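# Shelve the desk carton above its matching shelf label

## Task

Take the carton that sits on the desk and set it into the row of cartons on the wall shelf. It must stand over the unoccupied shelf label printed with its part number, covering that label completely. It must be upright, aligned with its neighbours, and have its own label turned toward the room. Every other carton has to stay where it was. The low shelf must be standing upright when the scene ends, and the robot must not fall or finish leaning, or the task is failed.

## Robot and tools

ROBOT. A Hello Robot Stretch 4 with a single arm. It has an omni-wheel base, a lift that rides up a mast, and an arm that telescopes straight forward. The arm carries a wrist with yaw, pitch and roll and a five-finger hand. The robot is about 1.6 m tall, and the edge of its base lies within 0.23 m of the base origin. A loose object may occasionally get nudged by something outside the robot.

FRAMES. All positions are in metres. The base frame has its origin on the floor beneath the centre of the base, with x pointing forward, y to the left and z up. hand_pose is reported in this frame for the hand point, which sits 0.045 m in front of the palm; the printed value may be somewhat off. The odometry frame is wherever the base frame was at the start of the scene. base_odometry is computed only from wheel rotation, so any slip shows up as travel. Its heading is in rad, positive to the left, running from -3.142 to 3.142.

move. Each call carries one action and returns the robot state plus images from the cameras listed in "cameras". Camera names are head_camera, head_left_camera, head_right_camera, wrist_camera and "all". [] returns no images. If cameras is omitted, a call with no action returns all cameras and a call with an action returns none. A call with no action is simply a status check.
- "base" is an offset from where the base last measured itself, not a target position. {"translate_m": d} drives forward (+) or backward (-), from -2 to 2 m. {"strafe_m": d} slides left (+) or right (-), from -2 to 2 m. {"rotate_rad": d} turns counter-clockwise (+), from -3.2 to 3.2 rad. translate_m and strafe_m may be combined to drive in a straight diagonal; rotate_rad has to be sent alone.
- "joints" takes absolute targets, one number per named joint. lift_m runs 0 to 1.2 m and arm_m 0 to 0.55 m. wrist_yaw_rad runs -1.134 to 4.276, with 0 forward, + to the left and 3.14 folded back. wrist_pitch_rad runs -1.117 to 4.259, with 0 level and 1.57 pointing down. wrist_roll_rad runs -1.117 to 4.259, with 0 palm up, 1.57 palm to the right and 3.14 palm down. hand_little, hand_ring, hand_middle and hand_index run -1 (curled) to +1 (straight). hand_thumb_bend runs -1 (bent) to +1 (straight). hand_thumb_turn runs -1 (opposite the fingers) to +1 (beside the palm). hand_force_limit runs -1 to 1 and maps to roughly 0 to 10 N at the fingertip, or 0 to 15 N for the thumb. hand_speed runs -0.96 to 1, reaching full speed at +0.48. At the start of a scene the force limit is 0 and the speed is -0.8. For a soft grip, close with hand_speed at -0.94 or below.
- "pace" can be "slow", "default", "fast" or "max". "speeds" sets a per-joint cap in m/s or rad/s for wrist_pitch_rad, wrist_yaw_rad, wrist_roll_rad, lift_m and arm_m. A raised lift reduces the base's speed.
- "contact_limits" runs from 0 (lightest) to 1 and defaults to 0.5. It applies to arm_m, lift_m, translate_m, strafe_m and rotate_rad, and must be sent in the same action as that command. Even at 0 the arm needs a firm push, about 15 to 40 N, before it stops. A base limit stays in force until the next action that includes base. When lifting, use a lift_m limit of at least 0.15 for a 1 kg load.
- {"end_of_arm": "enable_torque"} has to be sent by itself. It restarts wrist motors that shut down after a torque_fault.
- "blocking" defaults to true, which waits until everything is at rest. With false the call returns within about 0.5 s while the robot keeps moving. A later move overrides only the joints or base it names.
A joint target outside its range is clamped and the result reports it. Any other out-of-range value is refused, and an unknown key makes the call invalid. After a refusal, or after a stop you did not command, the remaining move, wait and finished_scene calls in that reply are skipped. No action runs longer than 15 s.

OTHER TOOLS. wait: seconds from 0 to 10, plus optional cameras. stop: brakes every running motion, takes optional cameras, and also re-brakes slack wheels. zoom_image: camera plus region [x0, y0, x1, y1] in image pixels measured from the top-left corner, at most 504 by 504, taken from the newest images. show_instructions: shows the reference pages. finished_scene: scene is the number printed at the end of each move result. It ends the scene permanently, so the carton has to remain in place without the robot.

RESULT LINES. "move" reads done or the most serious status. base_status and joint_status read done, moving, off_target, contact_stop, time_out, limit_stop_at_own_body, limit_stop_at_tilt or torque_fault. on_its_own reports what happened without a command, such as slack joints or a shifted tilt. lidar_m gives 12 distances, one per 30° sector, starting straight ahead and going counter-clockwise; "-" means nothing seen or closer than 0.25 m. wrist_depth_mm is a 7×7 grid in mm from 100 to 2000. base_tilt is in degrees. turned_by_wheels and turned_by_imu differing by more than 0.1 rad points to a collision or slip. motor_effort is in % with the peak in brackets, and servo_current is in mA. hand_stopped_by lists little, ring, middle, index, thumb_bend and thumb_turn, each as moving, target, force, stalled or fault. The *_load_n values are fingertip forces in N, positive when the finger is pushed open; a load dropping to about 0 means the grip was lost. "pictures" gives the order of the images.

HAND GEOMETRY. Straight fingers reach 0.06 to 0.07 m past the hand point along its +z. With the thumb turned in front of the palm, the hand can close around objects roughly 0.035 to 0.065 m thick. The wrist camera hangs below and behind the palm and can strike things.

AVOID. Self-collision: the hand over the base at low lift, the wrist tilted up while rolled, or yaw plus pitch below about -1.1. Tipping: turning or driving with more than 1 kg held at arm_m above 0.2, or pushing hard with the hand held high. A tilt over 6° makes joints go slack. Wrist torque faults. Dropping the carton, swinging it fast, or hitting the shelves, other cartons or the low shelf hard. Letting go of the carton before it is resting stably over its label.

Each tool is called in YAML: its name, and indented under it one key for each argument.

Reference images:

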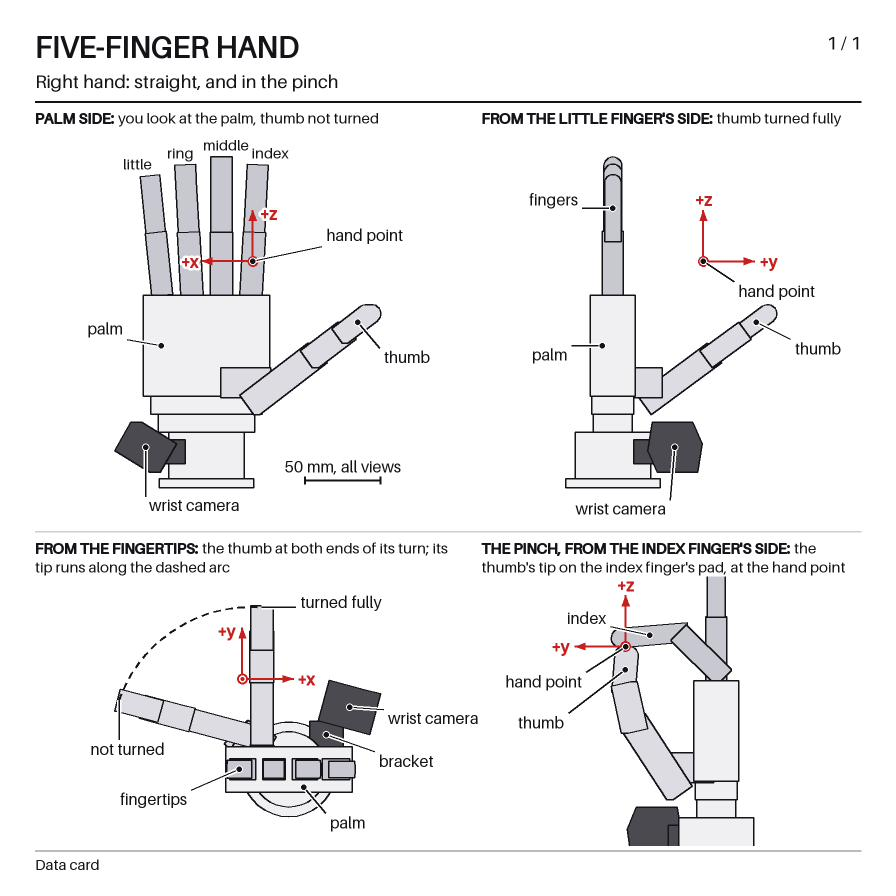

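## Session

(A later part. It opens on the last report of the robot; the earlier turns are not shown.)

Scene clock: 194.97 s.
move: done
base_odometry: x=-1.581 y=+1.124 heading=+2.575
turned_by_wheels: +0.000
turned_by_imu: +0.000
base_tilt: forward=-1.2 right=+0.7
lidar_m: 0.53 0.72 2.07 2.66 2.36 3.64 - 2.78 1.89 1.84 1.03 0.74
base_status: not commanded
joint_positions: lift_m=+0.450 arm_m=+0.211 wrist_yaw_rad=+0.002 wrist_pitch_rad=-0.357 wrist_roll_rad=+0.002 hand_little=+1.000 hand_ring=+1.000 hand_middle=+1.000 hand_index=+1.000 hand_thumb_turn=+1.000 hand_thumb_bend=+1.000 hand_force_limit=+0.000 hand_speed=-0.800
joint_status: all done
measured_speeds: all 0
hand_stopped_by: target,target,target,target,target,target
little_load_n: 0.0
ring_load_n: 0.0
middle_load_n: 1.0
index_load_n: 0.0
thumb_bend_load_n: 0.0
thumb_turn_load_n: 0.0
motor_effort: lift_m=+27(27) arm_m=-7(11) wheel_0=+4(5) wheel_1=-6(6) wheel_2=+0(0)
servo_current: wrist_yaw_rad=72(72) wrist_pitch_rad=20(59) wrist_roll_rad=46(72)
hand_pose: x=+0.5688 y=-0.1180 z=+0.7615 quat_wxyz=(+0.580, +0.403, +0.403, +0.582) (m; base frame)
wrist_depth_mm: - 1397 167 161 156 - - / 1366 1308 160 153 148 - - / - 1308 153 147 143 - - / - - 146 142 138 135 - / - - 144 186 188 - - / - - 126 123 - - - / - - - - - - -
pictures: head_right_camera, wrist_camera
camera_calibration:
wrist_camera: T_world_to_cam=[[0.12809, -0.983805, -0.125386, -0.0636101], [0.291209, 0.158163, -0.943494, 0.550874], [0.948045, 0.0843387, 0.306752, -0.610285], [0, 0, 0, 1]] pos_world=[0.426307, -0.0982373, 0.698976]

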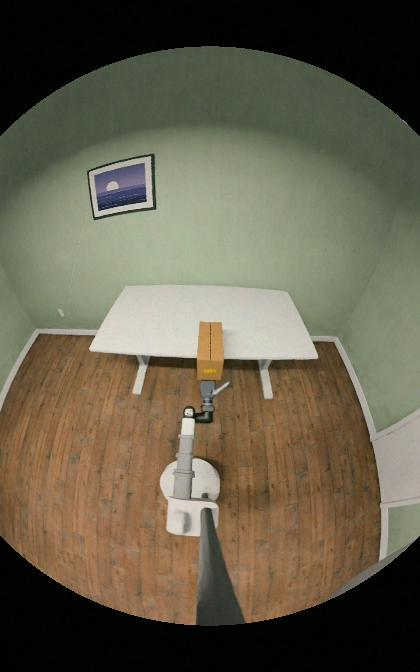

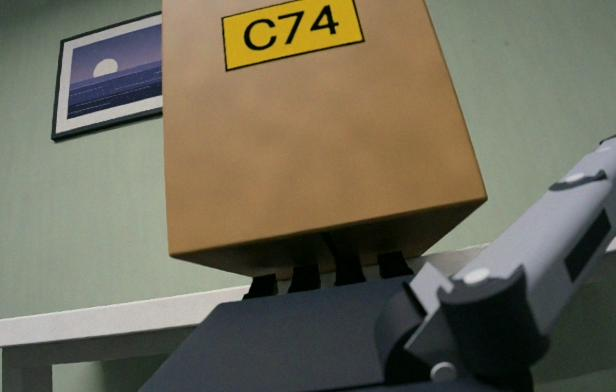

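move:
  joints: {"wrist_pitch_rad": -0.49, "lift_m": 0.4155}
  speeds: {"wrist_pitch_rad": 0.3, "lift_m": 0.08}
  cameras: ["wrist_camera", "head_right_camera"]

move:
  joints: {"lift_m": 0.3985}
  speeds: {"lift_m": 0.02}
  cameras: ["wrist_camera"]

Scene clock: 199.70 s.
move: off_target
base_odometry: x=-1.581 y=+1.124 heading=+2.575
turned_by_wheels: +0.000
turned_by_imu: +0.000
base_tilt: forward=-1.1 right=+0.6
lidar_m: 0.53 0.71 2.04 2.65 2.37 3.63 - 2.77 1.92 1.84 1.06 0.73
base_status: not commanded
joint_positions: lift_m=+0.416 arm_m=+0.211 wrist_yaw_rad=+0.002 wrist_pitch_rad=-0.468 wrist_roll_rad=+0.002 hand_little=+1.000 hand_ring=+1.000 hand_middle=+1.000 hand_index=+1.000 hand_thumb_turn=+1.000 hand_thumb_bend=+1.000 hand_force_limit=+0.000 hand_speed=-0.800
joint_status: wrist_pitch_rad off_target (ended at -0.468, target -0.490); the others done
measured_speeds: translate_m=+0.000 strafe_m=+0.000 rotate_rad=+0.000 lift_m=+0.000 arm_m=+0.000 wrist_yaw_rad=+0.000 wrist_pitch_rad=-0.010 wrist_roll_rad=+0.000
hand_stopped_by: target,target,target,target,target,target
little_load_n: 0.0
ring_load_n: 0.0
middle_load_n: 0.5
index_load_n: 0.5
thumb_bend_load_n: 0.0
thumb_turn_load_n: 0.0
motor_effort: lift_m=+21(27) arm_m=-7(7) wheel_0=+4(5) wheel_1=-6(6) wheel_2=+0(0)
servo_current: wrist_yaw_rad=20(59) wrist_pitch_rad=104(234) wrist_roll_rad=52(65)
hand_pose: x=+0.5528 y=-0.1181 z=+0.7473 quat_wxyz=(+0.601, +0.370, +0.370, +0.604) (m; base frame)
wrist_depth_mm: - - 178 170 163 - - / - 1464 167 159 154 - - / - 1397 156 151 145 - - / - - 148 144 145 - - / - - 159 195 195 - - / - - 126 123 - - - / - - - - - - -
pictures: head_right_camera, wrist_camera
camera_calibration:
wrist_camera: T_world_to_cam=[[0.141214, -0.983782, -0.110594, -0.0816545], [0.394207, 0.158354, -0.905276, 0.456735], [0.908107, 0.0842411, 0.410176, -0.645993], [0, 0, 0, 1]] pos_world=[0.418113, -0.0982369, 0.669412]

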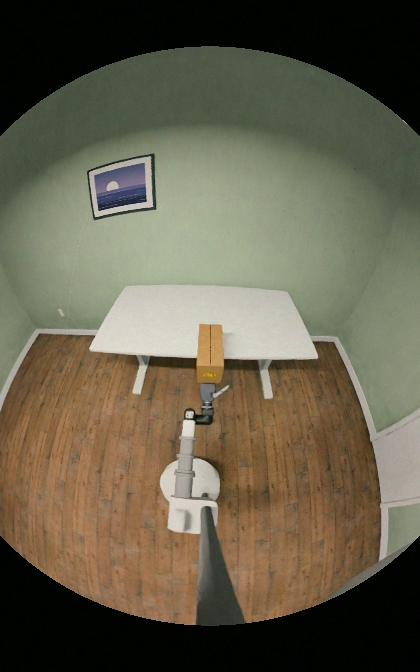

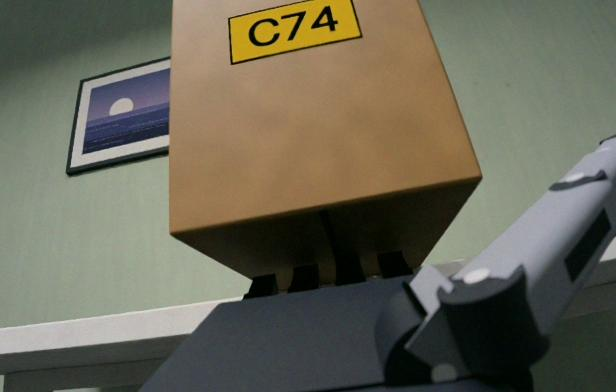

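Scene clock: 200.90 s.
move: done
base_odometry: x=-1.581 y=+1.124 heading=+2.575
turned_by_wheels: +0.000
turned_by_imu: +0.000
base_tilt: forward=-1.1 right=+0.7
lidar_m: 0.50 0.72 2.06 2.66 2.36 3.64 - 2.79 1.93 1.84 1.03 0.53
base_status: not commanded
joint_positions: lift_m=+0.398 arm_m=+0.211 wrist_yaw_rad=+0.002 wrist_pitch_rad=-0.468 wrist_roll_rad=+0.002 hand_little=+1.000 hand_ring=+1.000 hand_middle=+1.000 hand_index=+1.000 hand_thumb_turn=+1.000 hand_thumb_bend=+1.000 hand_force_limit=+0.000 hand_speed=-0.800
joint_status: all done
measured_speeds: all 0
hand_stopped_by: target,target,target,target,target,target
little_load_n: 0.0
ring_load_n: 0.0
middle_load_n: 0.5
index_load_n: 0.0
thumb_bend_load_n: 0.0
thumb_turn_load_n: 0.0
motor_effort: lift_m=+21(24) arm_m=-7(7) wheel_0=+4(5) wheel_1=-6(6) wheel_2=+0(0)
servo_current: wrist_yaw_rad=33(65) wrist_pitch_rad=104(124) wrist_roll_rad=39(65)
hand_pose: x=+0.5528 y=-0.1181 z=+0.7303 quat_wxyz=(+0.601, +0.370, +0.370, +0.604) (m; base frame)
wrist_depth_mm: - - 150 146 143 - - / - 1499 147 143 140 - - / - 1366 144 141 137 135 - / - - 141 138 134 132 - / - - 139 136 133 - - / - - 138 123 - - - / - - - - - - -
pictures: wrist_camera
camera_calibration:
wrist_camera: T_world_to_cam=[[0.141224, -0.983782, -0.110587, -0.0835539], [0.39429, 0.158359, -0.905239, 0.441197], [0.90807, 0.0842378, 0.410259, -0.639018], [0, 0, 0, 1]] pos_world=[0.418114, -0.0982369, 0.652312]

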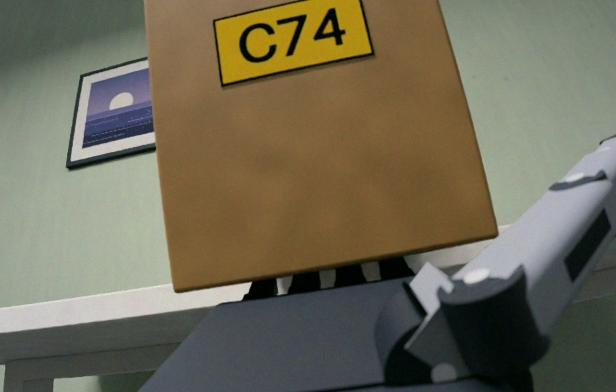

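move:
  joints: {"lift_m": 0.3905}
  speeds: {"lift_m": 0.02}
  cameras: ["wrist_camera"]

move:
  joints: {"lift_m": 0.3855}
  speeds: {"lift_m": 0.02}
  cameras: ["wrist_camera", "head_right_camera"]

Scene clock: 203.67 s.
move: done
base_odometry: x=-1.581 y=+1.124 heading=+2.575
turned_by_wheels: +0.000
turned_by_imu: +0.000
base_tilt: forward=-1.1 right=+0.9
lidar_m: 0.48 0.72 2.06 2.66 2.34 3.65 - 2.80 1.94 1.84 1.04 0.52
base_status: not commanded
joint_positions: lift_m=+0.390 arm_m=+0.211 wrist_yaw_rad=+0.002 wrist_pitch_rad=-0.468 wrist_roll_rad=+0.002 hand_little=+1.000 hand_ring=+1.000 hand_middle=+1.000 hand_index=+1.000 hand_thumb_turn=+1.000 hand_thumb_bend=+1.000 hand_force_limit=+0.000 hand_speed=-0.800
joint_status: all done
measured_speeds: all 0
hand_stopped_by: target,target,target,target,target,target
little_load_n: 0.0
ring_load_n: 0.0
middle_load_n: 0.5
index_load_n: 0.0
thumb_bend_load_n: 0.0
thumb_turn_load_n: 0.0
motor_effort: lift_m=+21(25) arm_m=-7(7) wheel_0=+5(5) wheel_1=-6(6) wheel_2=+0(0)
servo_current: wrist_yaw_rad=52(59) wrist_pitch_rad=98(124) wrist_roll_rad=52(59)
hand_pose: x=+0.5528 y=-0.1181 z=+0.7223 quat_wxyz=(+0.601, +0.370, +0.370, +0.604) (m; base frame)
wrist_depth_mm: - 144 141 138 137 - - / - 1430 140 138 135 133 - / 1397 1397 139 137 134 132 - / - - 138 135 133 131 - / - - 137 134 132 131 - / - - 136 124 - - - / - - - - - - -
pictures: wrist_camera
camera_calibration:
wrist_camera: T_world_to_cam=[[0.141146, -0.983813, -0.110409, -0.0845242], [0.394317, 0.158166, -0.905261, 0.433939], [0.90807, 0.0842375, 0.410259, -0.635736], [0, 0, 0, 1]] pos_world=[0.418114, -0.0982375, 0.644312]

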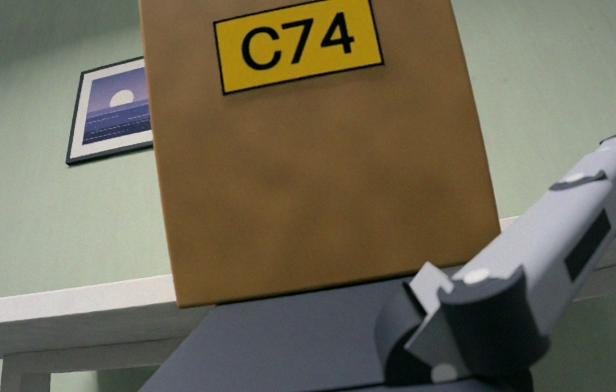

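Scene clock: 204.27 s.
move: done
base_odometry: x=-1.581 y=+1.124 heading=+2.575
turned_by_wheels: +0.000
turned_by_imu: +0.000
base_tilt: forward=-1.2 right=+0.6
lidar_m: 0.47 0.74 2.05 2.66 2.34 3.66 - 2.77 1.92 1.85 1.01 0.51
base_status: not commanded
joint_positions: lift_m=+0.386 arm_m=+0.211 wrist_yaw_rad=+0.002 wrist_pitch_rad=-0.471 wrist_roll_rad=+0.002 hand_little=+1.000 hand_ring=+1.000 hand_middle=+1.000 hand_index=+1.000 hand_thumb_turn=+1.000 hand_thumb_bend=+1.000 hand_force_limit=+0.000 hand_speed=-0.800
joint_status: all done
measured_speeds: all 0
hand_stopped_by: target,target,target,target,target,target
little_load_n: 0.0
ring_load_n: 0.0
middle_load_n: 0.5
index_load_n: 0.0
thumb_bend_load_n: 0.0
thumb_turn_load_n: 0.0
motor_effort: lift_m=+20(24) arm_m=-7(7) wheel_0=+4(5) wheel_1=-6(6) wheel_2=+0(0)
servo_current: wrist_yaw_rad=20(65) wrist_pitch_rad=91(111) wrist_roll_rad=59(59)
hand_pose: x=+0.5524 y=-0.1181 z=+0.7179 quat_wxyz=(+0.602, +0.370, +0.369, +0.604) (m; base frame)
wrist_depth_mm: - - 138 135 133 - - / - 1499 136 134 132 130 - / - 1430 136 133 131 129 - / - - 134 132 130 128 - / - - 134 131 129 128 - / - - 133 125 - - - / - - - - - - -
pictures: head_right_camera, wrist_camera
camera_calibration:
wrist_camera: T_world_to_cam=[[0.141357, -0.983845, -0.109851, -0.0854748], [0.396741, 0.157965, -0.904236, 0.42799], [0.906981, 0.0842379, 0.412661, -0.634674], [0, 0, 0, 1]] pos_world=[0.417918, -0.098238, 0.63952]

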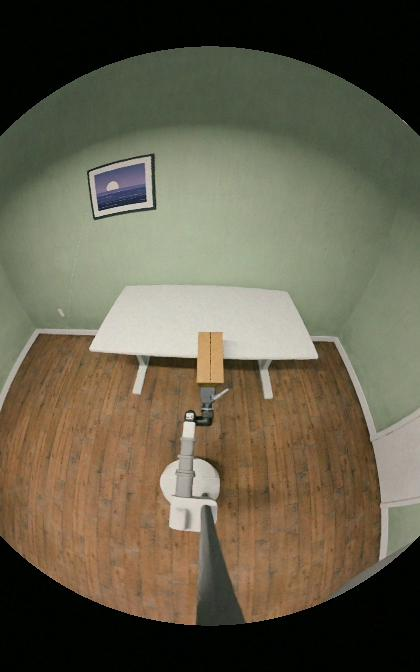

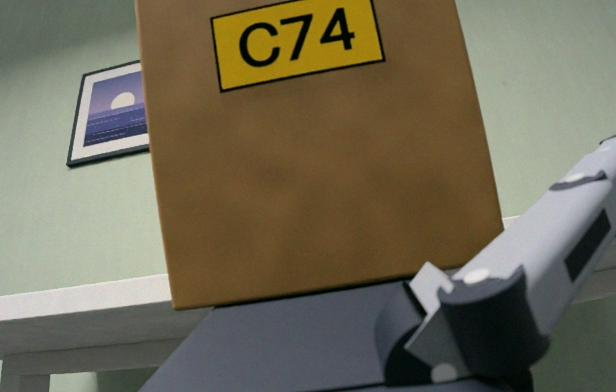

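move:
  joints: {"lift_m": 0.46}
  speeds: {"lift_m": 0.05}
  cameras: ["wrist_camera", "head_right_camera"]

zoom_image:
  camera: "head_right_camera"
  region: [160, 320, 260, 420]

Scene clock: 208.67 s.
move: done
base_odometry: x=-1.581 y=+1.124 heading=+2.575
turned_by_wheels: +0.000
turned_by_imu: +0.000
base_tilt: forward=-1.2 right=+0.8
lidar_m: 0.54 0.71 2.06 2.66 2.35 3.65 - 2.79 1.92 1.84 1.04 0.75
base_status: not commanded
joint_positions: lift_m=+0.460 arm_m=+0.211 wrist_yaw_rad=+0.002 wrist_pitch_rad=-0.471 wrist_roll_rad=+0.002 hand_little=+1.000 hand_ring=+1.000 hand_middle=+1.000 hand_index=+1.000 hand_thumb_turn=+1.000 hand_thumb_bend=+1.000 hand_force_limit=+0.000 hand_speed=-0.800
joint_status: all done
measured_speeds: all 0
hand_stopped_by: target,target,target,target,target,target
little_load_n: 0.0
ring_load_n: 0.0
middle_load_n: 1.0
index_load_n: 0.0
thumb_bend_load_n: 0.0
thumb_turn_load_n: 0.0
motor_effort: lift_m=+26(33) arm_m=-7(7) wheel_0=+4(5) wheel_1=-6(6) wheel_2=+0(0)
servo_current: wrist_yaw_rad=65(65) wrist_pitch_rad=91(111) wrist_roll_rad=46(59)
hand_pose: x=+0.5524 y=-0.1181 z=+0.7919 quat_wxyz=(+0.602, +0.370, +0.369, +0.604) (m; base frame)
wrist_depth_mm: - - 220 200 188 - - / - 1499 189 175 162 - - / - 1397 160 156 156 - - / - - 173 180 187 - - / - - 203 211 213 - - / - - 127 123 - - - / - - - - - - -
pictures: head_right_camera, wrist_camera
camera_calibration:
wrist_camera: T_world_to_cam=[[0.141357, -0.983845, -0.109851, -0.0773459], [0.396741, 0.157965, -0.904236, 0.494904], [0.906981, 0.0842379, 0.412661, -0.665211], [0, 0, 0, 1]] pos_world=[0.417918, -0.098238, 0.71352]

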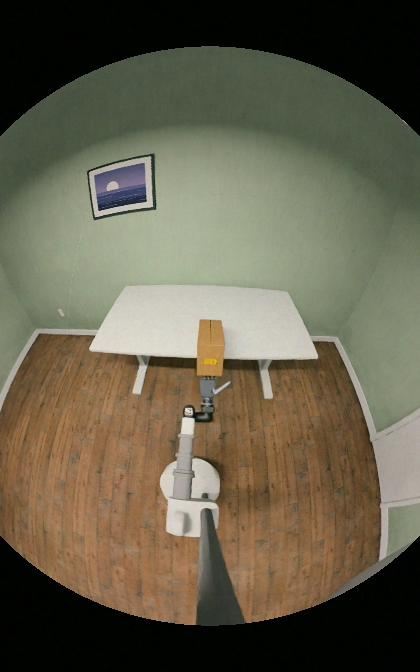

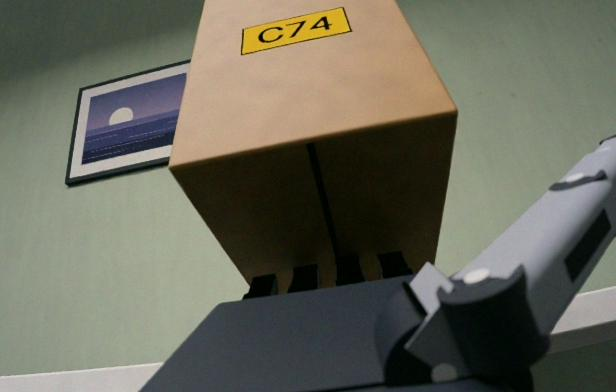

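Scaled by 5.040 from the camera's 420x672 image, which has a finer 600x960 frame.

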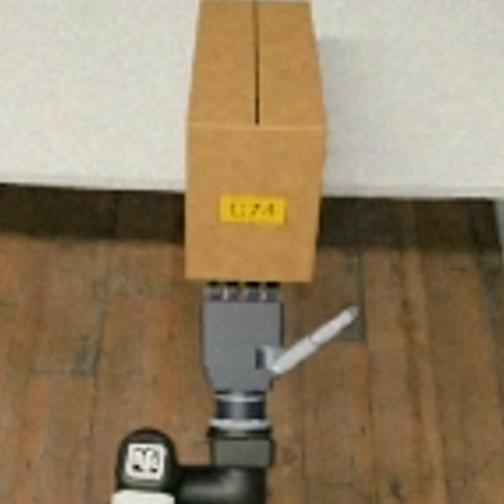

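move:
  joints: {"lift_m": 0.3855}
  speeds: {"lift_m": 0.04}
  cameras: ["wrist_camera", "head_right_camera"]

zoom_image:
  camera: "head_right_camera"
  region: [160, 320, 260, 420]

Scene clock: 226.20 s.
move: done
base_odometry: x=-1.581 y=+1.124 heading=+2.575
turned_by_wheels: +0.000
turned_by_imu: +0.000
base_tilt: forward=-1.1 right=+0.9
lidar_m: 0.48 0.73 2.07 2.66 2.35 3.66 - 2.76 1.94 1.83 1.04 0.48
base_status: not commanded
joint_positions: lift_m=+0.386 arm_m=+0.211 wrist_yaw_rad=+0.002 wrist_pitch_rad=-0.471 wrist_roll_rad=+0.002 hand_little=+1.000 hand_ring=+1.000 hand_middle=+1.000 hand_index=+1.000 hand_thumb_turn=+1.000 hand_thumb_bend=+1.000 hand_force_limit=+0.000 hand_speed=-0.800
joint_status: all done
measured_speeds: all 0
hand_stopped_by: target,target,target,target,target,target
little_load_n: 0.0
ring_load_n: 0.0
middle_load_n: 0.0
index_load_n: 0.0
thumb_bend_load_n: 0.0
thumb_turn_load_n: -0.5
motor_effort: lift_m=+21(26) arm_m=-6(7) wheel_0=+5(5) wheel_1=-6(6) wheel_2=+0(0)
servo_current: wrist_yaw_rad=46(72) wrist_pitch_rad=98(117) wrist_roll_rad=59(65)
hand_pose: x=+0.5523 y=-0.1181 z=+0.7178 quat_wxyz=(+0.602, +0.370, +0.369, +0.604) (m; base frame)
wrist_depth_mm: - - 135 132 132 - - / - 1464 134 132 131 129 - / 1397 1366 133 132 129 128 - / - - 132 130 129 127 - / - - 131 129 128 126 - / - - 130 124 - - - / - - - - - - -
pictures: head_right_camera, wrist_camera
camera_calibration:
wrist_camera: T_world_to_cam=[[0.141357, -0.983845, -0.109851, -0.0854748], [0.396741, 0.157965, -0.904236, 0.42799], [0.906981, 0.0842379, 0.412661, -0.634674], [0, 0, 0, 1]] pos_world=[0.417918, -0.098238, 0.63952]

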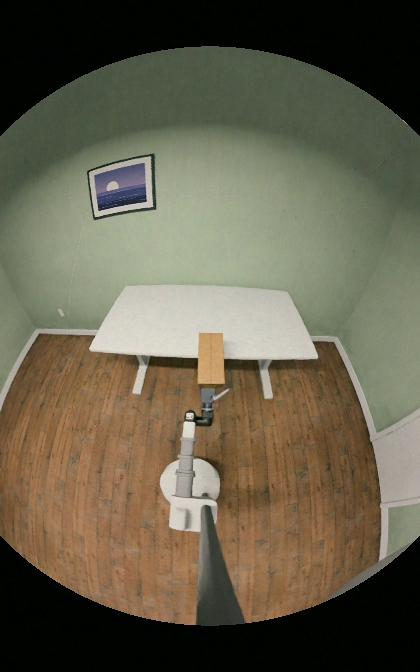

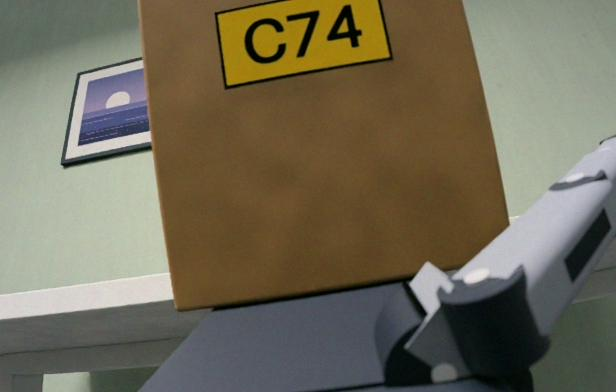

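Scaled by 5.040 from the camera's 420x672 image, which has a finer 600x960 frame.

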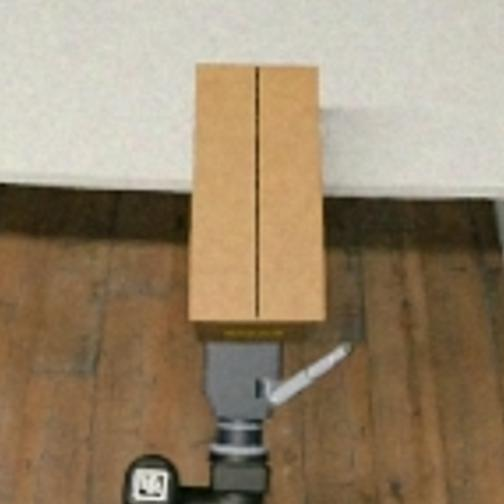

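move:
  joints: {"lift_m": 0.378}
  speeds: {"lift_m": 0.02}
  cameras: ["wrist_camera"]

move:
  joints: {"lift_m": 0.372}
  speeds: {"lift_m": 0.02}
  cameras: ["wrist_camera"]

Scene clock: 228.90 s.
move: done
base_odometry: x=-1.581 y=+1.124 heading=+2.575
turned_by_wheels: +0.000
turned_by_imu: +0.000
base_tilt: forward=-1.0 right=+0.7
lidar_m: 0.42 0.73 2.05 2.64 2.36 3.67 - 2.76 1.91 1.85 1.04 0.45
base_status: not commanded
joint_positions: lift_m=+0.378 arm_m=+0.211 wrist_yaw_rad=+0.000 wrist_pitch_rad=-0.473 wrist_roll_rad=+0.002 hand_little=+1.000 hand_ring=+1.000 hand_middle=+1.000 hand_index=+1.000 hand_thumb_turn=+1.000 hand_thumb_bend=+1.000 hand_force_limit=+0.000 hand_speed=-0.800
joint_status: all done
measured_speeds: all 0
hand_stopped_by: target,target,target,target,target,target
little_load_n: 0.0
ring_load_n: 0.0
middle_load_n: 0.0
index_load_n: 0.0
thumb_bend_load_n: 0.0
thumb_turn_load_n: 0.0
motor_effort: lift_m=+21(24) arm_m=-6(7) wheel_0=+3(5) wheel_1=-6(6) wheel_2=+0(0)
servo_current: wrist_yaw_rad=33(65) wrist_pitch_rad=85(98) wrist_roll_rad=33(59)
hand_pose: x=+0.5519 y=-0.1183 z=+0.7106 quat_wxyz=(+0.602, +0.369, +0.369, +0.604) (m; base frame)
wrist_depth_mm: - - - - - - - / - - - - - - - / 1397 - - - - - - / - - - - - - - / - - - - - - - / - - - - - - - / - - - - - - -
pictures: wrist_camera
camera_calibration:
wrist_camera: T_world_to_cam=[[0.140243, -0.984042, -0.10951, -0.0861281], [0.398748, 0.15737, -0.903457, 0.419959], [0.906274, 0.0830363, 0.414455, -0.63226], [0, 0, 0, 1]] pos_world=[0.417622, -0.0983424, 0.632027]

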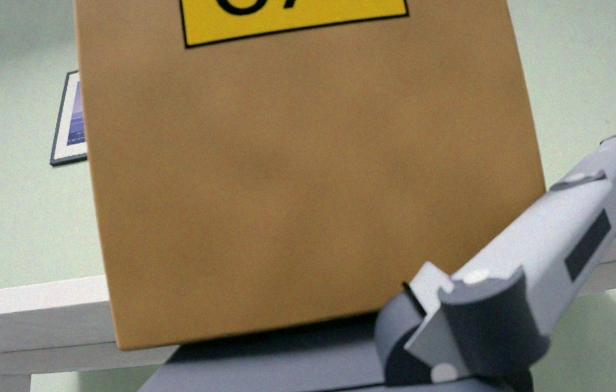

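Scene clock: 229.57 s.
move: done
base_odometry: x=-1.581 y=+1.124 heading=+2.575
turned_by_wheels: +0.000
turned_by_imu: +0.000
base_tilt: forward=-1.2 right=+0.5
lidar_m: 0.44 0.71 2.05 2.66 2.37 3.65 - 2.79 1.92 1.84 1.03 0.46
base_status: not commanded
joint_positions: lift_m=+0.372 arm_m=+0.211 wrist_yaw_rad=+0.000 wrist_pitch_rad=-0.473 wrist_roll_rad=+0.002 hand_little=+1.000 hand_ring=+1.000 hand_middle=+1.000 hand_index=+1.000 hand_thumb_turn=+1.000 hand_thumb_bend=+1.000 hand_force_limit=+0.000 hand_speed=-0.800
joint_status: all done
measured_speeds: all 0
hand_stopped_by: target,target,target,target,target,target
little_load_n: 0.0
ring_load_n: 0.0
middle_load_n: 0.0
index_load_n: 0.0
thumb_bend_load_n: 0.5
thumb_turn_load_n: 0.0
motor_effort: lift_m=+21(25) arm_m=-6(6) wheel_0=+3(3) wheel_1=-6(6) wheel_2=+0(0)
servo_current: wrist_yaw_rad=39(52) wrist_pitch_rad=72(85) wrist_roll_rad=52(65)
hand_pose: x=+0.5519 y=-0.1183 z=+0.7046 quat_wxyz=(+0.602, +0.369, +0.369, +0.604) (m; base frame)
wrist_depth_mm: - - - - - - - / - - - - - - - / 1366 - - - - - - / - - - - - - - / - - - - - - - / - - - - - - - / - - - - - - -
pictures: wrist_camera
camera_calibration:
wrist_camera: T_world_to_cam=[[0.140243, -0.984042, -0.10951, -0.0867852], [0.398748, 0.15737, -0.903457, 0.414539], [0.906274, 0.0830363, 0.414455, -0.629774], [0, 0, 0, 1]] pos_world=[0.417622, -0.0983424, 0.626027]

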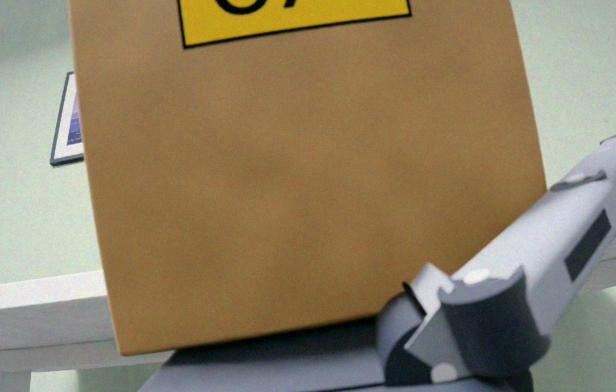

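move:
  joints: {"lift_m": 0.40}
  speeds: {"lift_m": 0.04}
  cameras: ["wrist_camera", "head_right_camera"]

zoom_image:
  camera: "head_right_camera"
  region: [160, 320, 260, 420]

Scene clock: 234.10 s.
move: done
base_odometry: x=-1.581 y=+1.124 heading=+2.575
turned_by_wheels: +0.000
turned_by_imu: +0.000
base_tilt: forward=-1.3 right=+0.8
lidar_m: 0.44 0.75 2.04 2.65 2.37 3.64 - 2.78 1.91 1.85 1.05 0.45
base_status: not commanded
joint_positions: lift_m=+0.399 arm_m=+0.211 wrist_yaw_rad=+0.000 wrist_pitch_rad=-0.473 wrist_roll_rad=+0.002 hand_little=+1.000 hand_ring=+1.000 hand_middle=+1.000 hand_index=+1.000 hand_thumb_turn=+1.000 hand_thumb_bend=+1.000 hand_force_limit=+0.000 hand_speed=-0.800
joint_status: all done
measured_speeds: all 0
hand_stopped_by: target,target,target,target,target,target
little_load_n: 0.0
ring_load_n: 0.0
middle_load_n: 0.5
index_load_n: 0.0
thumb_bend_load_n: 0.0
thumb_turn_load_n: 0.0
motor_effort: lift_m=+27(31) arm_m=-6(6) wheel_0=+3(3) wheel_1=-6(6) wheel_2=+0(0)
servo_current: wrist_yaw_rad=39(65) wrist_pitch_rad=78(98) wrist_roll_rad=65(65)
hand_pose: x=+0.5519 y=-0.1183 z=+0.7321 quat_wxyz=(+0.602, +0.369, +0.369, +0.604) (m; base frame)
wrist_depth_mm: - - - - - 101 - / - - - - - - - / 1366 - - - - - - / - - - - - - - / - - - - - - - / - - - - - - - / - - - - - - -
pictures: head_right_camera, wrist_camera
camera_calibration:
wrist_camera: T_world_to_cam=[[0.140243, -0.984042, -0.10951, -0.0837737], [0.398748, 0.15737, -0.903457, 0.439384], [0.906274, 0.0830363, 0.414455, -0.641171], [0, 0, 0, 1]] pos_world=[0.417622, -0.0983424, 0.653527]

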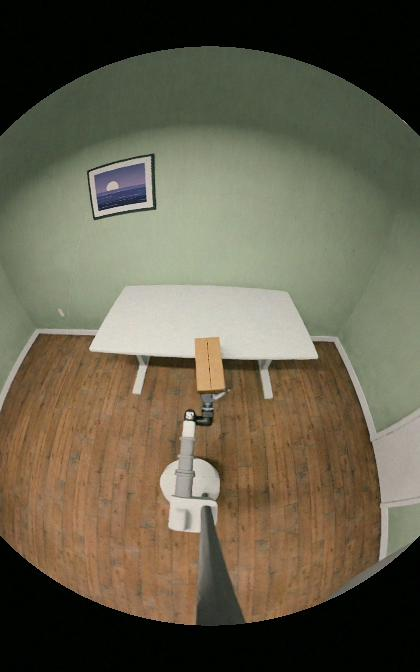

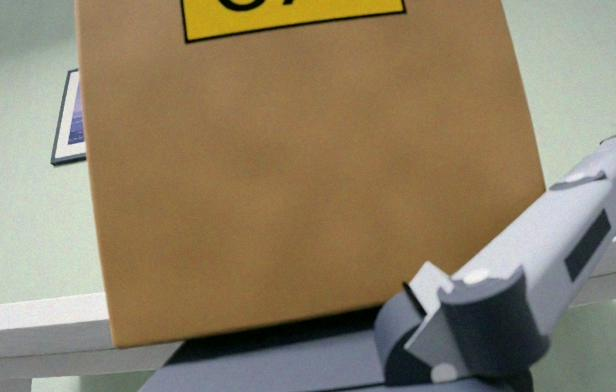

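Scaled by 5.040 from the camera's 420x672 image, which has a finer 600x960 frame.

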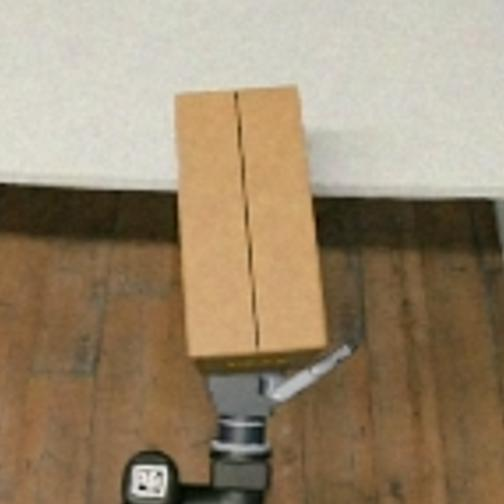

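move:
  joints: {"lift_m": 0.43}
  speeds: {"lift_m": 0.04}
  cameras: ["wrist_camera", "head_right_camera"]

zoom_image:
  camera: "head_right_camera"
  region: [160, 320, 260, 420]

Scene clock: 239.23 s.
move: done
base_odometry: x=-1.581 y=+1.124 heading=+2.575
turned_by_wheels: +0.000
turned_by_imu: +0.000
base_tilt: forward=-1.1 right=+0.7
lidar_m: 0.44 0.72 2.03 2.63 2.38 3.66 - 2.78 1.90 1.81 1.03 0.46
base_status: not commanded
joint_positions: lift_m=+0.429 arm_m=+0.211 wrist_yaw_rad=+0.000 wrist_pitch_rad=-0.473 wrist_roll_rad=+0.002 hand_little=+1.000 hand_ring=+1.000 hand_middle=+1.000 hand_index=+1.000 hand_thumb_turn=+1.000 hand_thumb_bend=+1.000 hand_force_limit=+0.000 hand_speed=-0.800
joint_status: all done
measured_speeds: all 0
hand_stopped_by: target,target,target,target,target,target
little_load_n: 0.0
ring_load_n: 0.0
middle_load_n: 0.5
index_load_n: 0.0
thumb_bend_load_n: 0.0
thumb_turn_load_n: 0.0
motor_effort: lift_m=+27(32) arm_m=-6(6) wheel_0=+3(3) wheel_1=-6(6) wheel_2=+0(0)
servo_current: wrist_yaw_rad=20(65) wrist_pitch_rad=78(85) wrist_roll_rad=39(65)
hand_pose: x=+0.5519 y=-0.1183 z=+0.7621 quat_wxyz=(+0.602, +0.369, +0.369, +0.604) (m; base frame)
wrist_depth_mm: - - - - - 101 - / - - - - - - - / 1397 - - - - - - / - - - - - - - / - - - - - - - / - - - - - - - / - - - - - - -
pictures: head_right_camera, wrist_camera
camera_calibration:
wrist_camera: T_world_to_cam=[[0.140243, -0.984042, -0.10951, -0.0804883], [0.398748, 0.15737, -0.903457, 0.466487], [0.906274, 0.0830363, 0.414455, -0.653605], [0, 0, 0, 1]] pos_world=[0.417622, -0.0983424, 0.683527]

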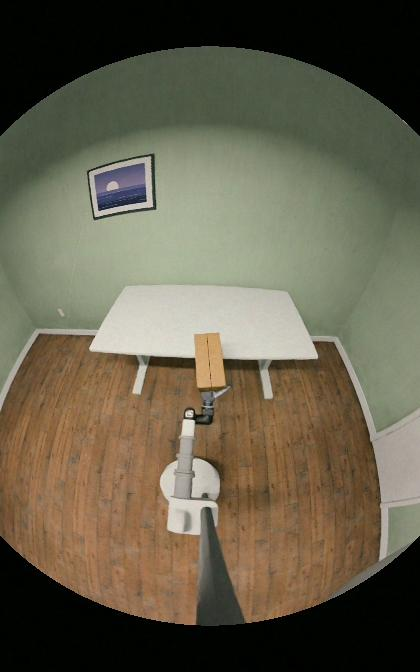

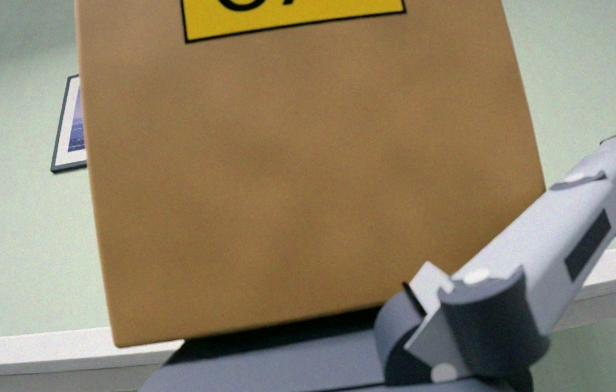

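Scaled by 5.040 from the camera's 420x672 image, which has a finer 600x960 frame.

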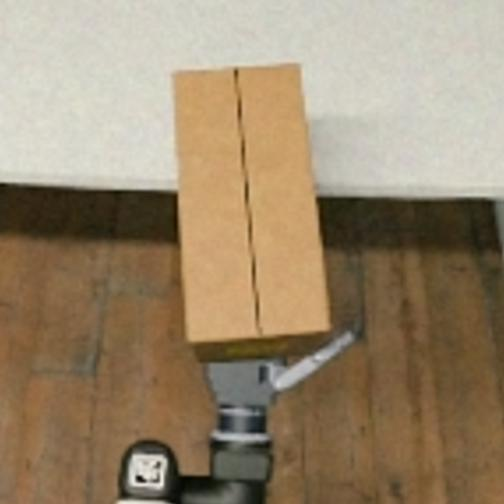

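move:
  joints: {"lift_m": 0.51}
  speeds: {"lift_m": 0.05}

move:
  joints: {"wrist_pitch_rad": -0.445}
  speeds: {"wrist_pitch_rad": 0.1}
  cameras: ["wrist_camera"]

move:
  base: {"translate_m": -0.7}
  joints: {"arm_m": 0.05}
  pace: "slow"
  cameras: ["wrist_camera", "head_left_camera", "head_right_camera"]

Scene clock: 244.50 s.
move: done
base_odometry: x=-1.581 y=+1.124 heading=+2.575
turned_by_wheels: +0.000
turned_by_imu: +0.000
base_tilt: forward=-1.2 right=+0.6
lidar_m: 0.44 0.73 2.05 2.65 2.37 3.65 - 2.77 1.92 1.84 1.04 0.46
base_status: not commanded
joint_positions: lift_m=+0.509 arm_m=+0.211 wrist_yaw_rad=+0.000 wrist_pitch_rad=-0.473 wrist_roll_rad=+0.002 hand_little=+1.000 hand_ring=+1.000 hand_middle=+1.000 hand_index=+1.000 hand_thumb_turn=+1.000 hand_thumb_bend=+1.000 hand_force_limit=+0.000 hand_speed=-0.800
joint_status: all done
measured_speeds: all 0
hand_stopped_by: target,target,target,target,target,target
little_load_n: 0.0
ring_load_n: 0.0
middle_load_n: 0.5
index_load_n: 0.0
thumb_bend_load_n: 0.0
thumb_turn_load_n: 0.0
motor_effort: lift_m=+27(34) arm_m=-6(6) wheel_0=+3(3) wheel_1=-6(6) wheel_2=+0(0)
servo_current: wrist_yaw_rad=39(72) wrist_pitch_rad=85(104) wrist_roll_rad=33(65)
hand_pose: x=+0.5519 y=-0.1183 z=+0.8421 quat_wxyz=(+0.602, +0.369, +0.369, +0.604) (m; base frame)
wrist_depth_mm: - - - - - 101 - / - - - - - - - / 1366 - - - - - - / - - - - - - - / - - - - - - - / - - - - - - - / - - - - - - -
pictures: none

Scene clock: 245.37 s.
move: done
base_odometry: x=-1.581 y=+1.124 heading=+2.575
turned_by_wheels: +0.000
turned_by_imu: +0.000
base_tilt: forward=-1.2 right=+0.5
lidar_m: 0.45 0.72 2.07 2.66 2.37 3.65 - 2.77 1.89 1.85 1.01 0.49
base_status: not commanded
joint_positions: lift_m=+0.509 arm_m=+0.211 wrist_yaw_rad=+0.000 wrist_pitch_rad=-0.436 wrist_roll_rad=+0.002 hand_little=+1.000 hand_ring=+1.000 hand_middle=+1.000 hand_index=+1.000 hand_thumb_turn=+1.000 hand_thumb_bend=+1.000 hand_force_limit=+0.000 hand_speed=-0.800
joint_status: all done
measured_speeds: all 0
hand_stopped_by: target,target,target,target,target,target
little_load_n: 0.0
ring_load_n: 0.0
middle_load_n: 1.0
index_load_n: 0.0
thumb_bend_load_n: 0.0
thumb_turn_load_n: 0.0
motor_effort: lift_m=+27(28) arm_m=-6(6) wheel_0=+3(3) wheel_1=-6(6) wheel_2=+0(0)
servo_current: wrist_yaw_rad=46(59) wrist_pitch_rad=33(85) wrist_roll_rad=46(59)
hand_pose: x=+0.5575 y=-0.1183 z=+0.8357 quat_wxyz=(+0.596, +0.380, +0.380, +0.597) (m; base frame)
wrist_depth_mm: - - - - - 101 - / - - - - - - - / 1308 - - - - - - / - - - - - - - / - - - - - - - / - - - - - - - / - - - - - - -
pictures: wrist_camera
camera_calibration:
wrist_camera: T_world_to_cam=[[0.136076, -0.984042, -0.11465, -0.0665972], [0.364871, 0.157372, -0.917662, 0.561461], [0.921061, 0.0830391, 0.380463, -0.668964], [0, 0, 0, 1]] pos_world=[0.420358, -0.0983424, 0.762112]

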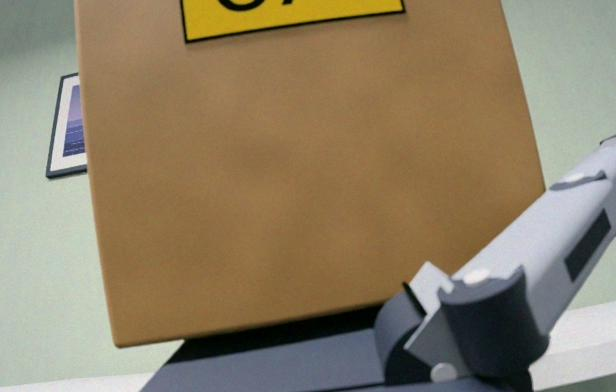

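Scene clock: 253.63 s.
move: done
base_odometry: x=-0.991 y=+0.749 heading=+2.575
turned_by_wheels: -0.001
turned_by_imu: +0.001
base_tilt: forward=-1.2 right=+0.6
lidar_m: 0.30 1.45 2.77 2.23 2.33 3.60 3.95 2.84 2.00 1.84 1.93 0.31
base_status: done
joint_positions: lift_m=+0.509 arm_m=+0.050 wrist_yaw_rad=+0.000 wrist_pitch_rad=-0.436 wrist_roll_rad=+0.002 hand_little=+1.000 hand_ring=+1.000 hand_middle=+1.000 hand_index=+1.000 hand_thumb_turn=+1.000 hand_thumb_bend=+1.000 hand_force_limit=+0.000 hand_speed=-0.800
joint_status: all done
measured_speeds: all 0
hand_stopped_by: target,target,target,target,target,target
little_load_n: 0.0
ring_load_n: 0.0
middle_load_n: 0.5
index_load_n: 0.0
thumb_bend_load_n: 0.0
thumb_turn_load_n: 0.0
motor_effort: lift_m=+27(28) arm_m=-7(9) wheel_0=-4(13) wheel_1=-8(11) wheel_2=+4(10)
servo_current: wrist_yaw_rad=39(78) wrist_pitch_rad=33(72) wrist_roll_rad=33(65)
hand_pose: x=+0.3966 y=-0.1183 z=+0.8357 quat_wxyz=(+0.596, +0.380, +0.380, +0.597) (m; base frame)
wrist_depth_mm: - - - - - 101 - / - - - - - - - / - - - - - - - / - - - - - - - / - - - - - - - / - - - - - - - / - - - - - - -
pictures: head_left_camera, head_right_camera, wrist_camera
camera_calibration:
wrist_camera: T_world_to_cam=[[0.136076, -0.984042, -0.11465, -0.0447025], [0.364871, 0.157372, -0.917662, 0.620169], [0.921061, 0.0830391, 0.380463, -0.520765], [0, 0, 0, 1]] pos_world=[0.259458, -0.0983424, 0.762112]

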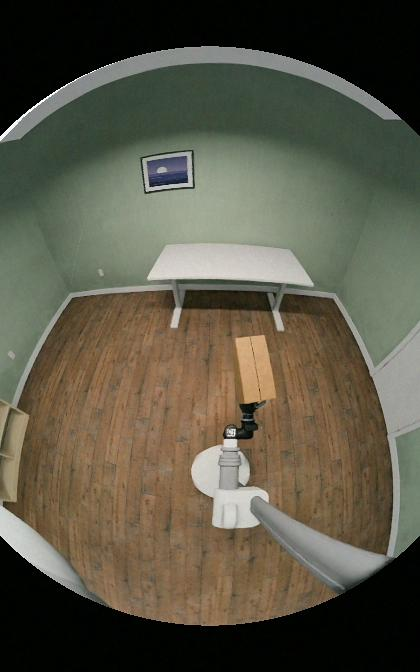

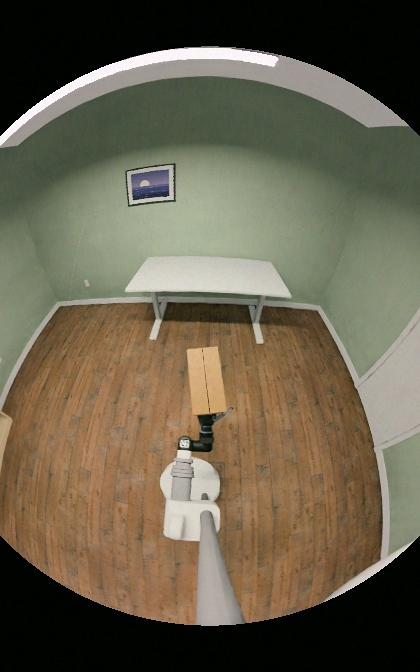

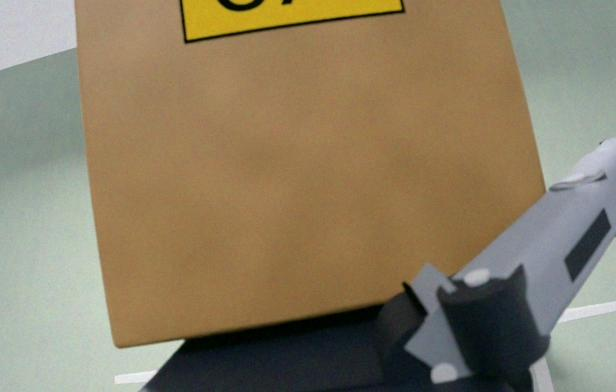

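move:
  base: {"rotate_rad": -1.589}
  pace: "slow"

move:
  base: {"rotate_rad": -1.589}
  pace: "slow"
  cameras: ["all"]

zoom_image:
  camera: "head_camera"
  region: [150, 120, 350, 280]

Scene clock: 259.97 s.
move: done
base_odometry: x=-0.991 y=+0.749 heading=+0.987
turned_by_wheels: -1.588
turned_by_imu: -1.570
base_tilt: forward=-1.1 right=+0.7
lidar_m: 0.29 1.93 1.48 1.40 1.46 2.80 2.23 2.30 3.59 3.61 2.82 0.30
base_status: done
joint_positions: lift_m=+0.509 arm_m=+0.050 wrist_yaw_rad=+0.000 wrist_pitch_rad=-0.436 wrist_roll_rad=+0.002 hand_little=+1.000 hand_ring=+1.000 hand_middle=+1.000 hand_index=+1.000 hand_thumb_turn=+1.000 hand_thumb_bend=+1.000 hand_force_limit=+0.000 hand_speed=-0.800
joint_status: not commanded
measured_speeds: all 0
hand_stopped_by: target,target,target,target,target,target
little_load_n: 0.0
ring_load_n: 0.0
middle_load_n: 0.5
index_load_n: 0.0
thumb_bend_load_n: 0.0
thumb_turn_load_n: 0.5
motor_effort: lift_m=+27(28) arm_m=-7(7) wheel_0=+6(13) wheel_1=+6(11) wheel_2=+4(9)
servo_current: wrist_yaw_rad=39(72) wrist_pitch_rad=52(59) wrist_roll_rad=39(72)
hand_pose: x=+0.3965 y=-0.1183 z=+0.8357 quat_wxyz=(+0.596, +0.380, +0.380, +0.597) (m; base frame)
wrist_depth_mm: - - - - - 101 - / - - - - - - - / - - - - - - - / - - - - - - - / - - - - - - - / - - - - - - - / - - - - - - -
pictures: none

Scene clock: 262.83 s.
move: done
base_odometry: x=-0.991 y=+0.749 heading=-0.601
turned_by_wheels: -1.588
turned_by_imu: -1.569
base_tilt: forward=-1.2 right=+0.7
lidar_m: 0.29 2.85 2.01 1.84 1.94 1.48 1.39 1.47 2.76 2.23 2.32 0.31
base_status: done
joint_positions: lift_m=+0.509 arm_m=+0.050 wrist_yaw_rad=+0.000 wrist_pitch_rad=-0.436 wrist_roll_rad=+0.002 hand_little=+1.000 hand_ring=+1.000 hand_middle=+1.000 hand_index=+1.000 hand_thumb_turn=+1.000 hand_thumb_bend=+1.000 hand_force_limit=+0.000 hand_speed=-0.800
joint_status: not commanded
measured_speeds: all 0
hand_stopped_by: target,target,target,target,target,target
little_load_n: 0.0
ring_load_n: 0.0
middle_load_n: 1.0
index_load_n: 0.0
thumb_bend_load_n: 0.0
thumb_turn_load_n: 0.0
motor_effort: lift_m=+27(28) arm_m=-7(7) wheel_0=+6(15) wheel_1=+5(12) wheel_2=+5(9)
servo_current: wrist_yaw_rad=46(78) wrist_pitch_rad=39(59) wrist_roll_rad=33(65)
hand_pose: x=+0.3965 y=-0.1183 z=+0.8357 quat_wxyz=(+0.596, +0.380, +0.380, +0.597) (m; base frame)
wrist_depth_mm: - - - - - 101 - / - - - - - - - / - - - - - - - / - - - - - - - / - - - - - - - / - - - - - - - / - - - - - - -
pictures: head_camera, head_left_camera, head_right_camera, wrist_camera
camera_calibration:
wrist_camera: T_world_to_cam=[[0.135796, -0.984132, -0.114213, -0.0448749], [0.364954, 0.156864, -0.917716, 0.620123], [0.921069, 0.0829391, 0.380464, -0.520786], [0, 0, 0, 1]] pos_world=[0.259458, -0.098244, 0.762111]

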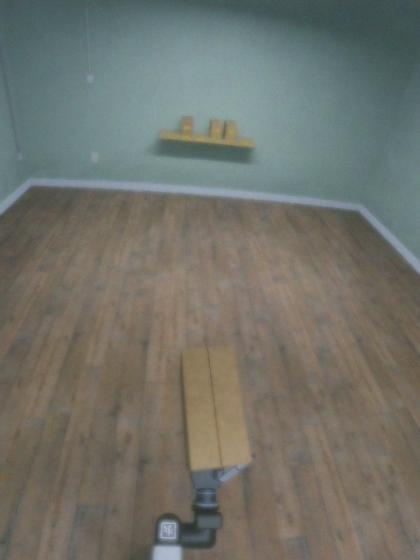

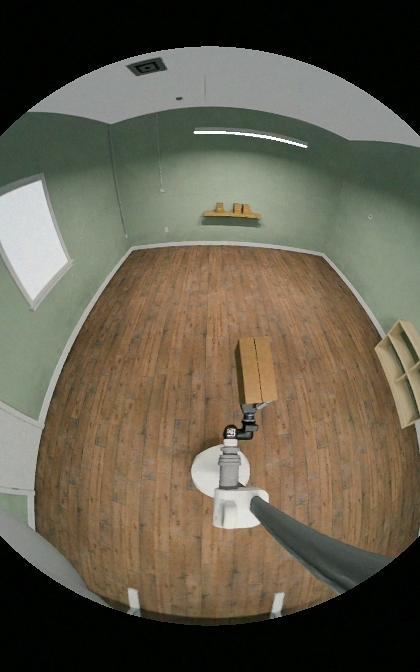

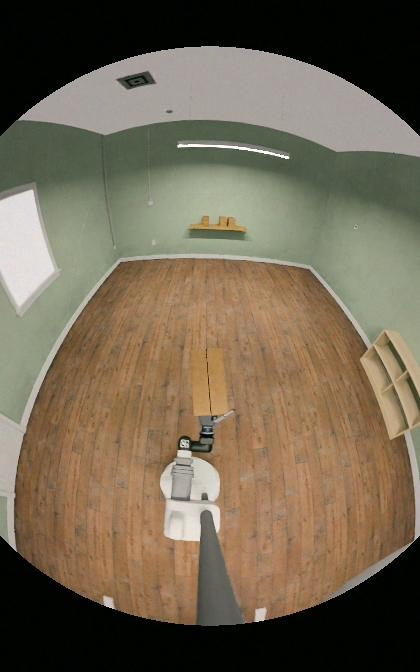

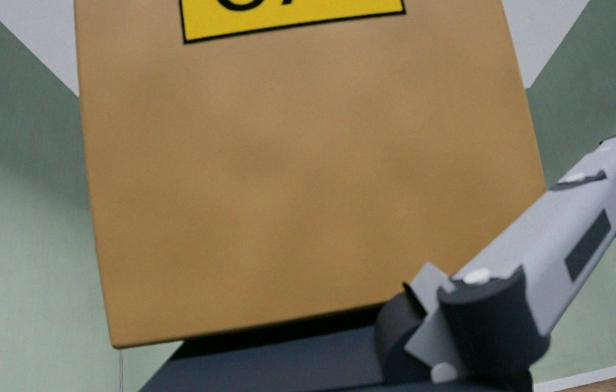

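Scaled by 2.520 from the camera's 420x560 image, which has a finer 600x800 frame.

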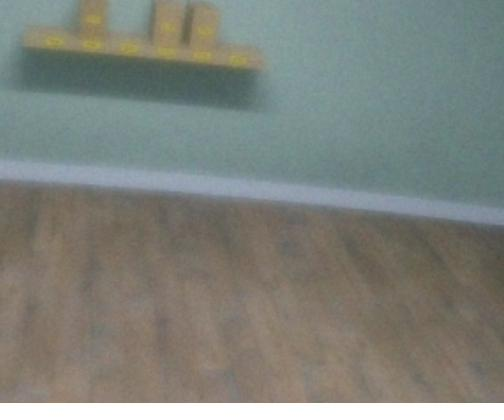

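move:
  base: {"translate_m": 0.6}
  joints: {"lift_m": 0.60}
  speeds: {"lift_m": 0.08}
  cameras: ["wrist_camera"]

Scene clock: 271.03 s.
move: done
base_odometry: x=-0.496 y=+0.410 heading=-0.600
turned_by_wheels: +0.001
turned_by_imu: -0.001
base_tilt: forward=-1.2 right=+0.8
lidar_m: 0.29 2.90 2.03 1.94 1.98 2.10 2.04 2.03 2.73 2.20 2.25 0.30
base_status: done
joint_positions: lift_m=+0.599 arm_m=+0.050 wrist_yaw_rad=+0.000 wrist_pitch_rad=-0.436 wrist_roll_rad=+0.002 hand_little=+1.000 hand_ring=+1.000 hand_middle=+1.000 hand_index=+1.000 hand_thumb_turn=+1.000 hand_thumb_bend=+1.000 hand_force_limit=+0.000 hand_speed=-0.800
joint_status: all done
measured_speeds: all 0
hand_stopped_by: target,target,target,target,target,target
little_load_n: -0.5
ring_load_n: 0.0
middle_load_n: 0.5
index_load_n: 0.0
thumb_bend_load_n: 0.0
thumb_turn_load_n: 0.0
motor_effort: lift_m=+27(34) arm_m=-7(7) wheel_0=+4(12) wheel_1=+5(12) wheel_2=-1(12)
servo_current: wrist_yaw_rad=46(72) wrist_pitch_rad=46(65) wrist_roll_rad=46(72)
hand_pose: x=+0.3965 y=-0.1183 z=+0.9257 quat_wxyz=(+0.596, +0.380, +0.380, +0.597) (m; base frame)
wrist_depth_mm: - - - - - 101 - / - - - - - - - / - - - - - - - / - - - - - - - / - - - - - - - / - - - - - - - / - - - - - - -
pictures: wrist_camera
camera_calibration:
wrist_camera: T_world_to_cam=[[0.135796, -0.984132, -0.114213, -0.0345821], [0.364954, 0.156864, -0.917716, 0.702754], [0.921069, 0.0829391, 0.380464, -0.554936], [0, 0, 0, 1]] pos_world=[0.259358, -0.098244, 0.852111]

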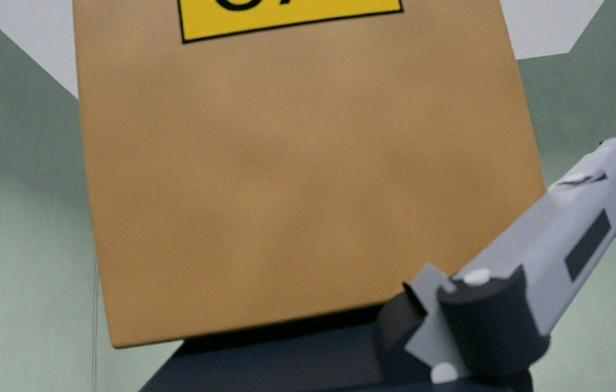

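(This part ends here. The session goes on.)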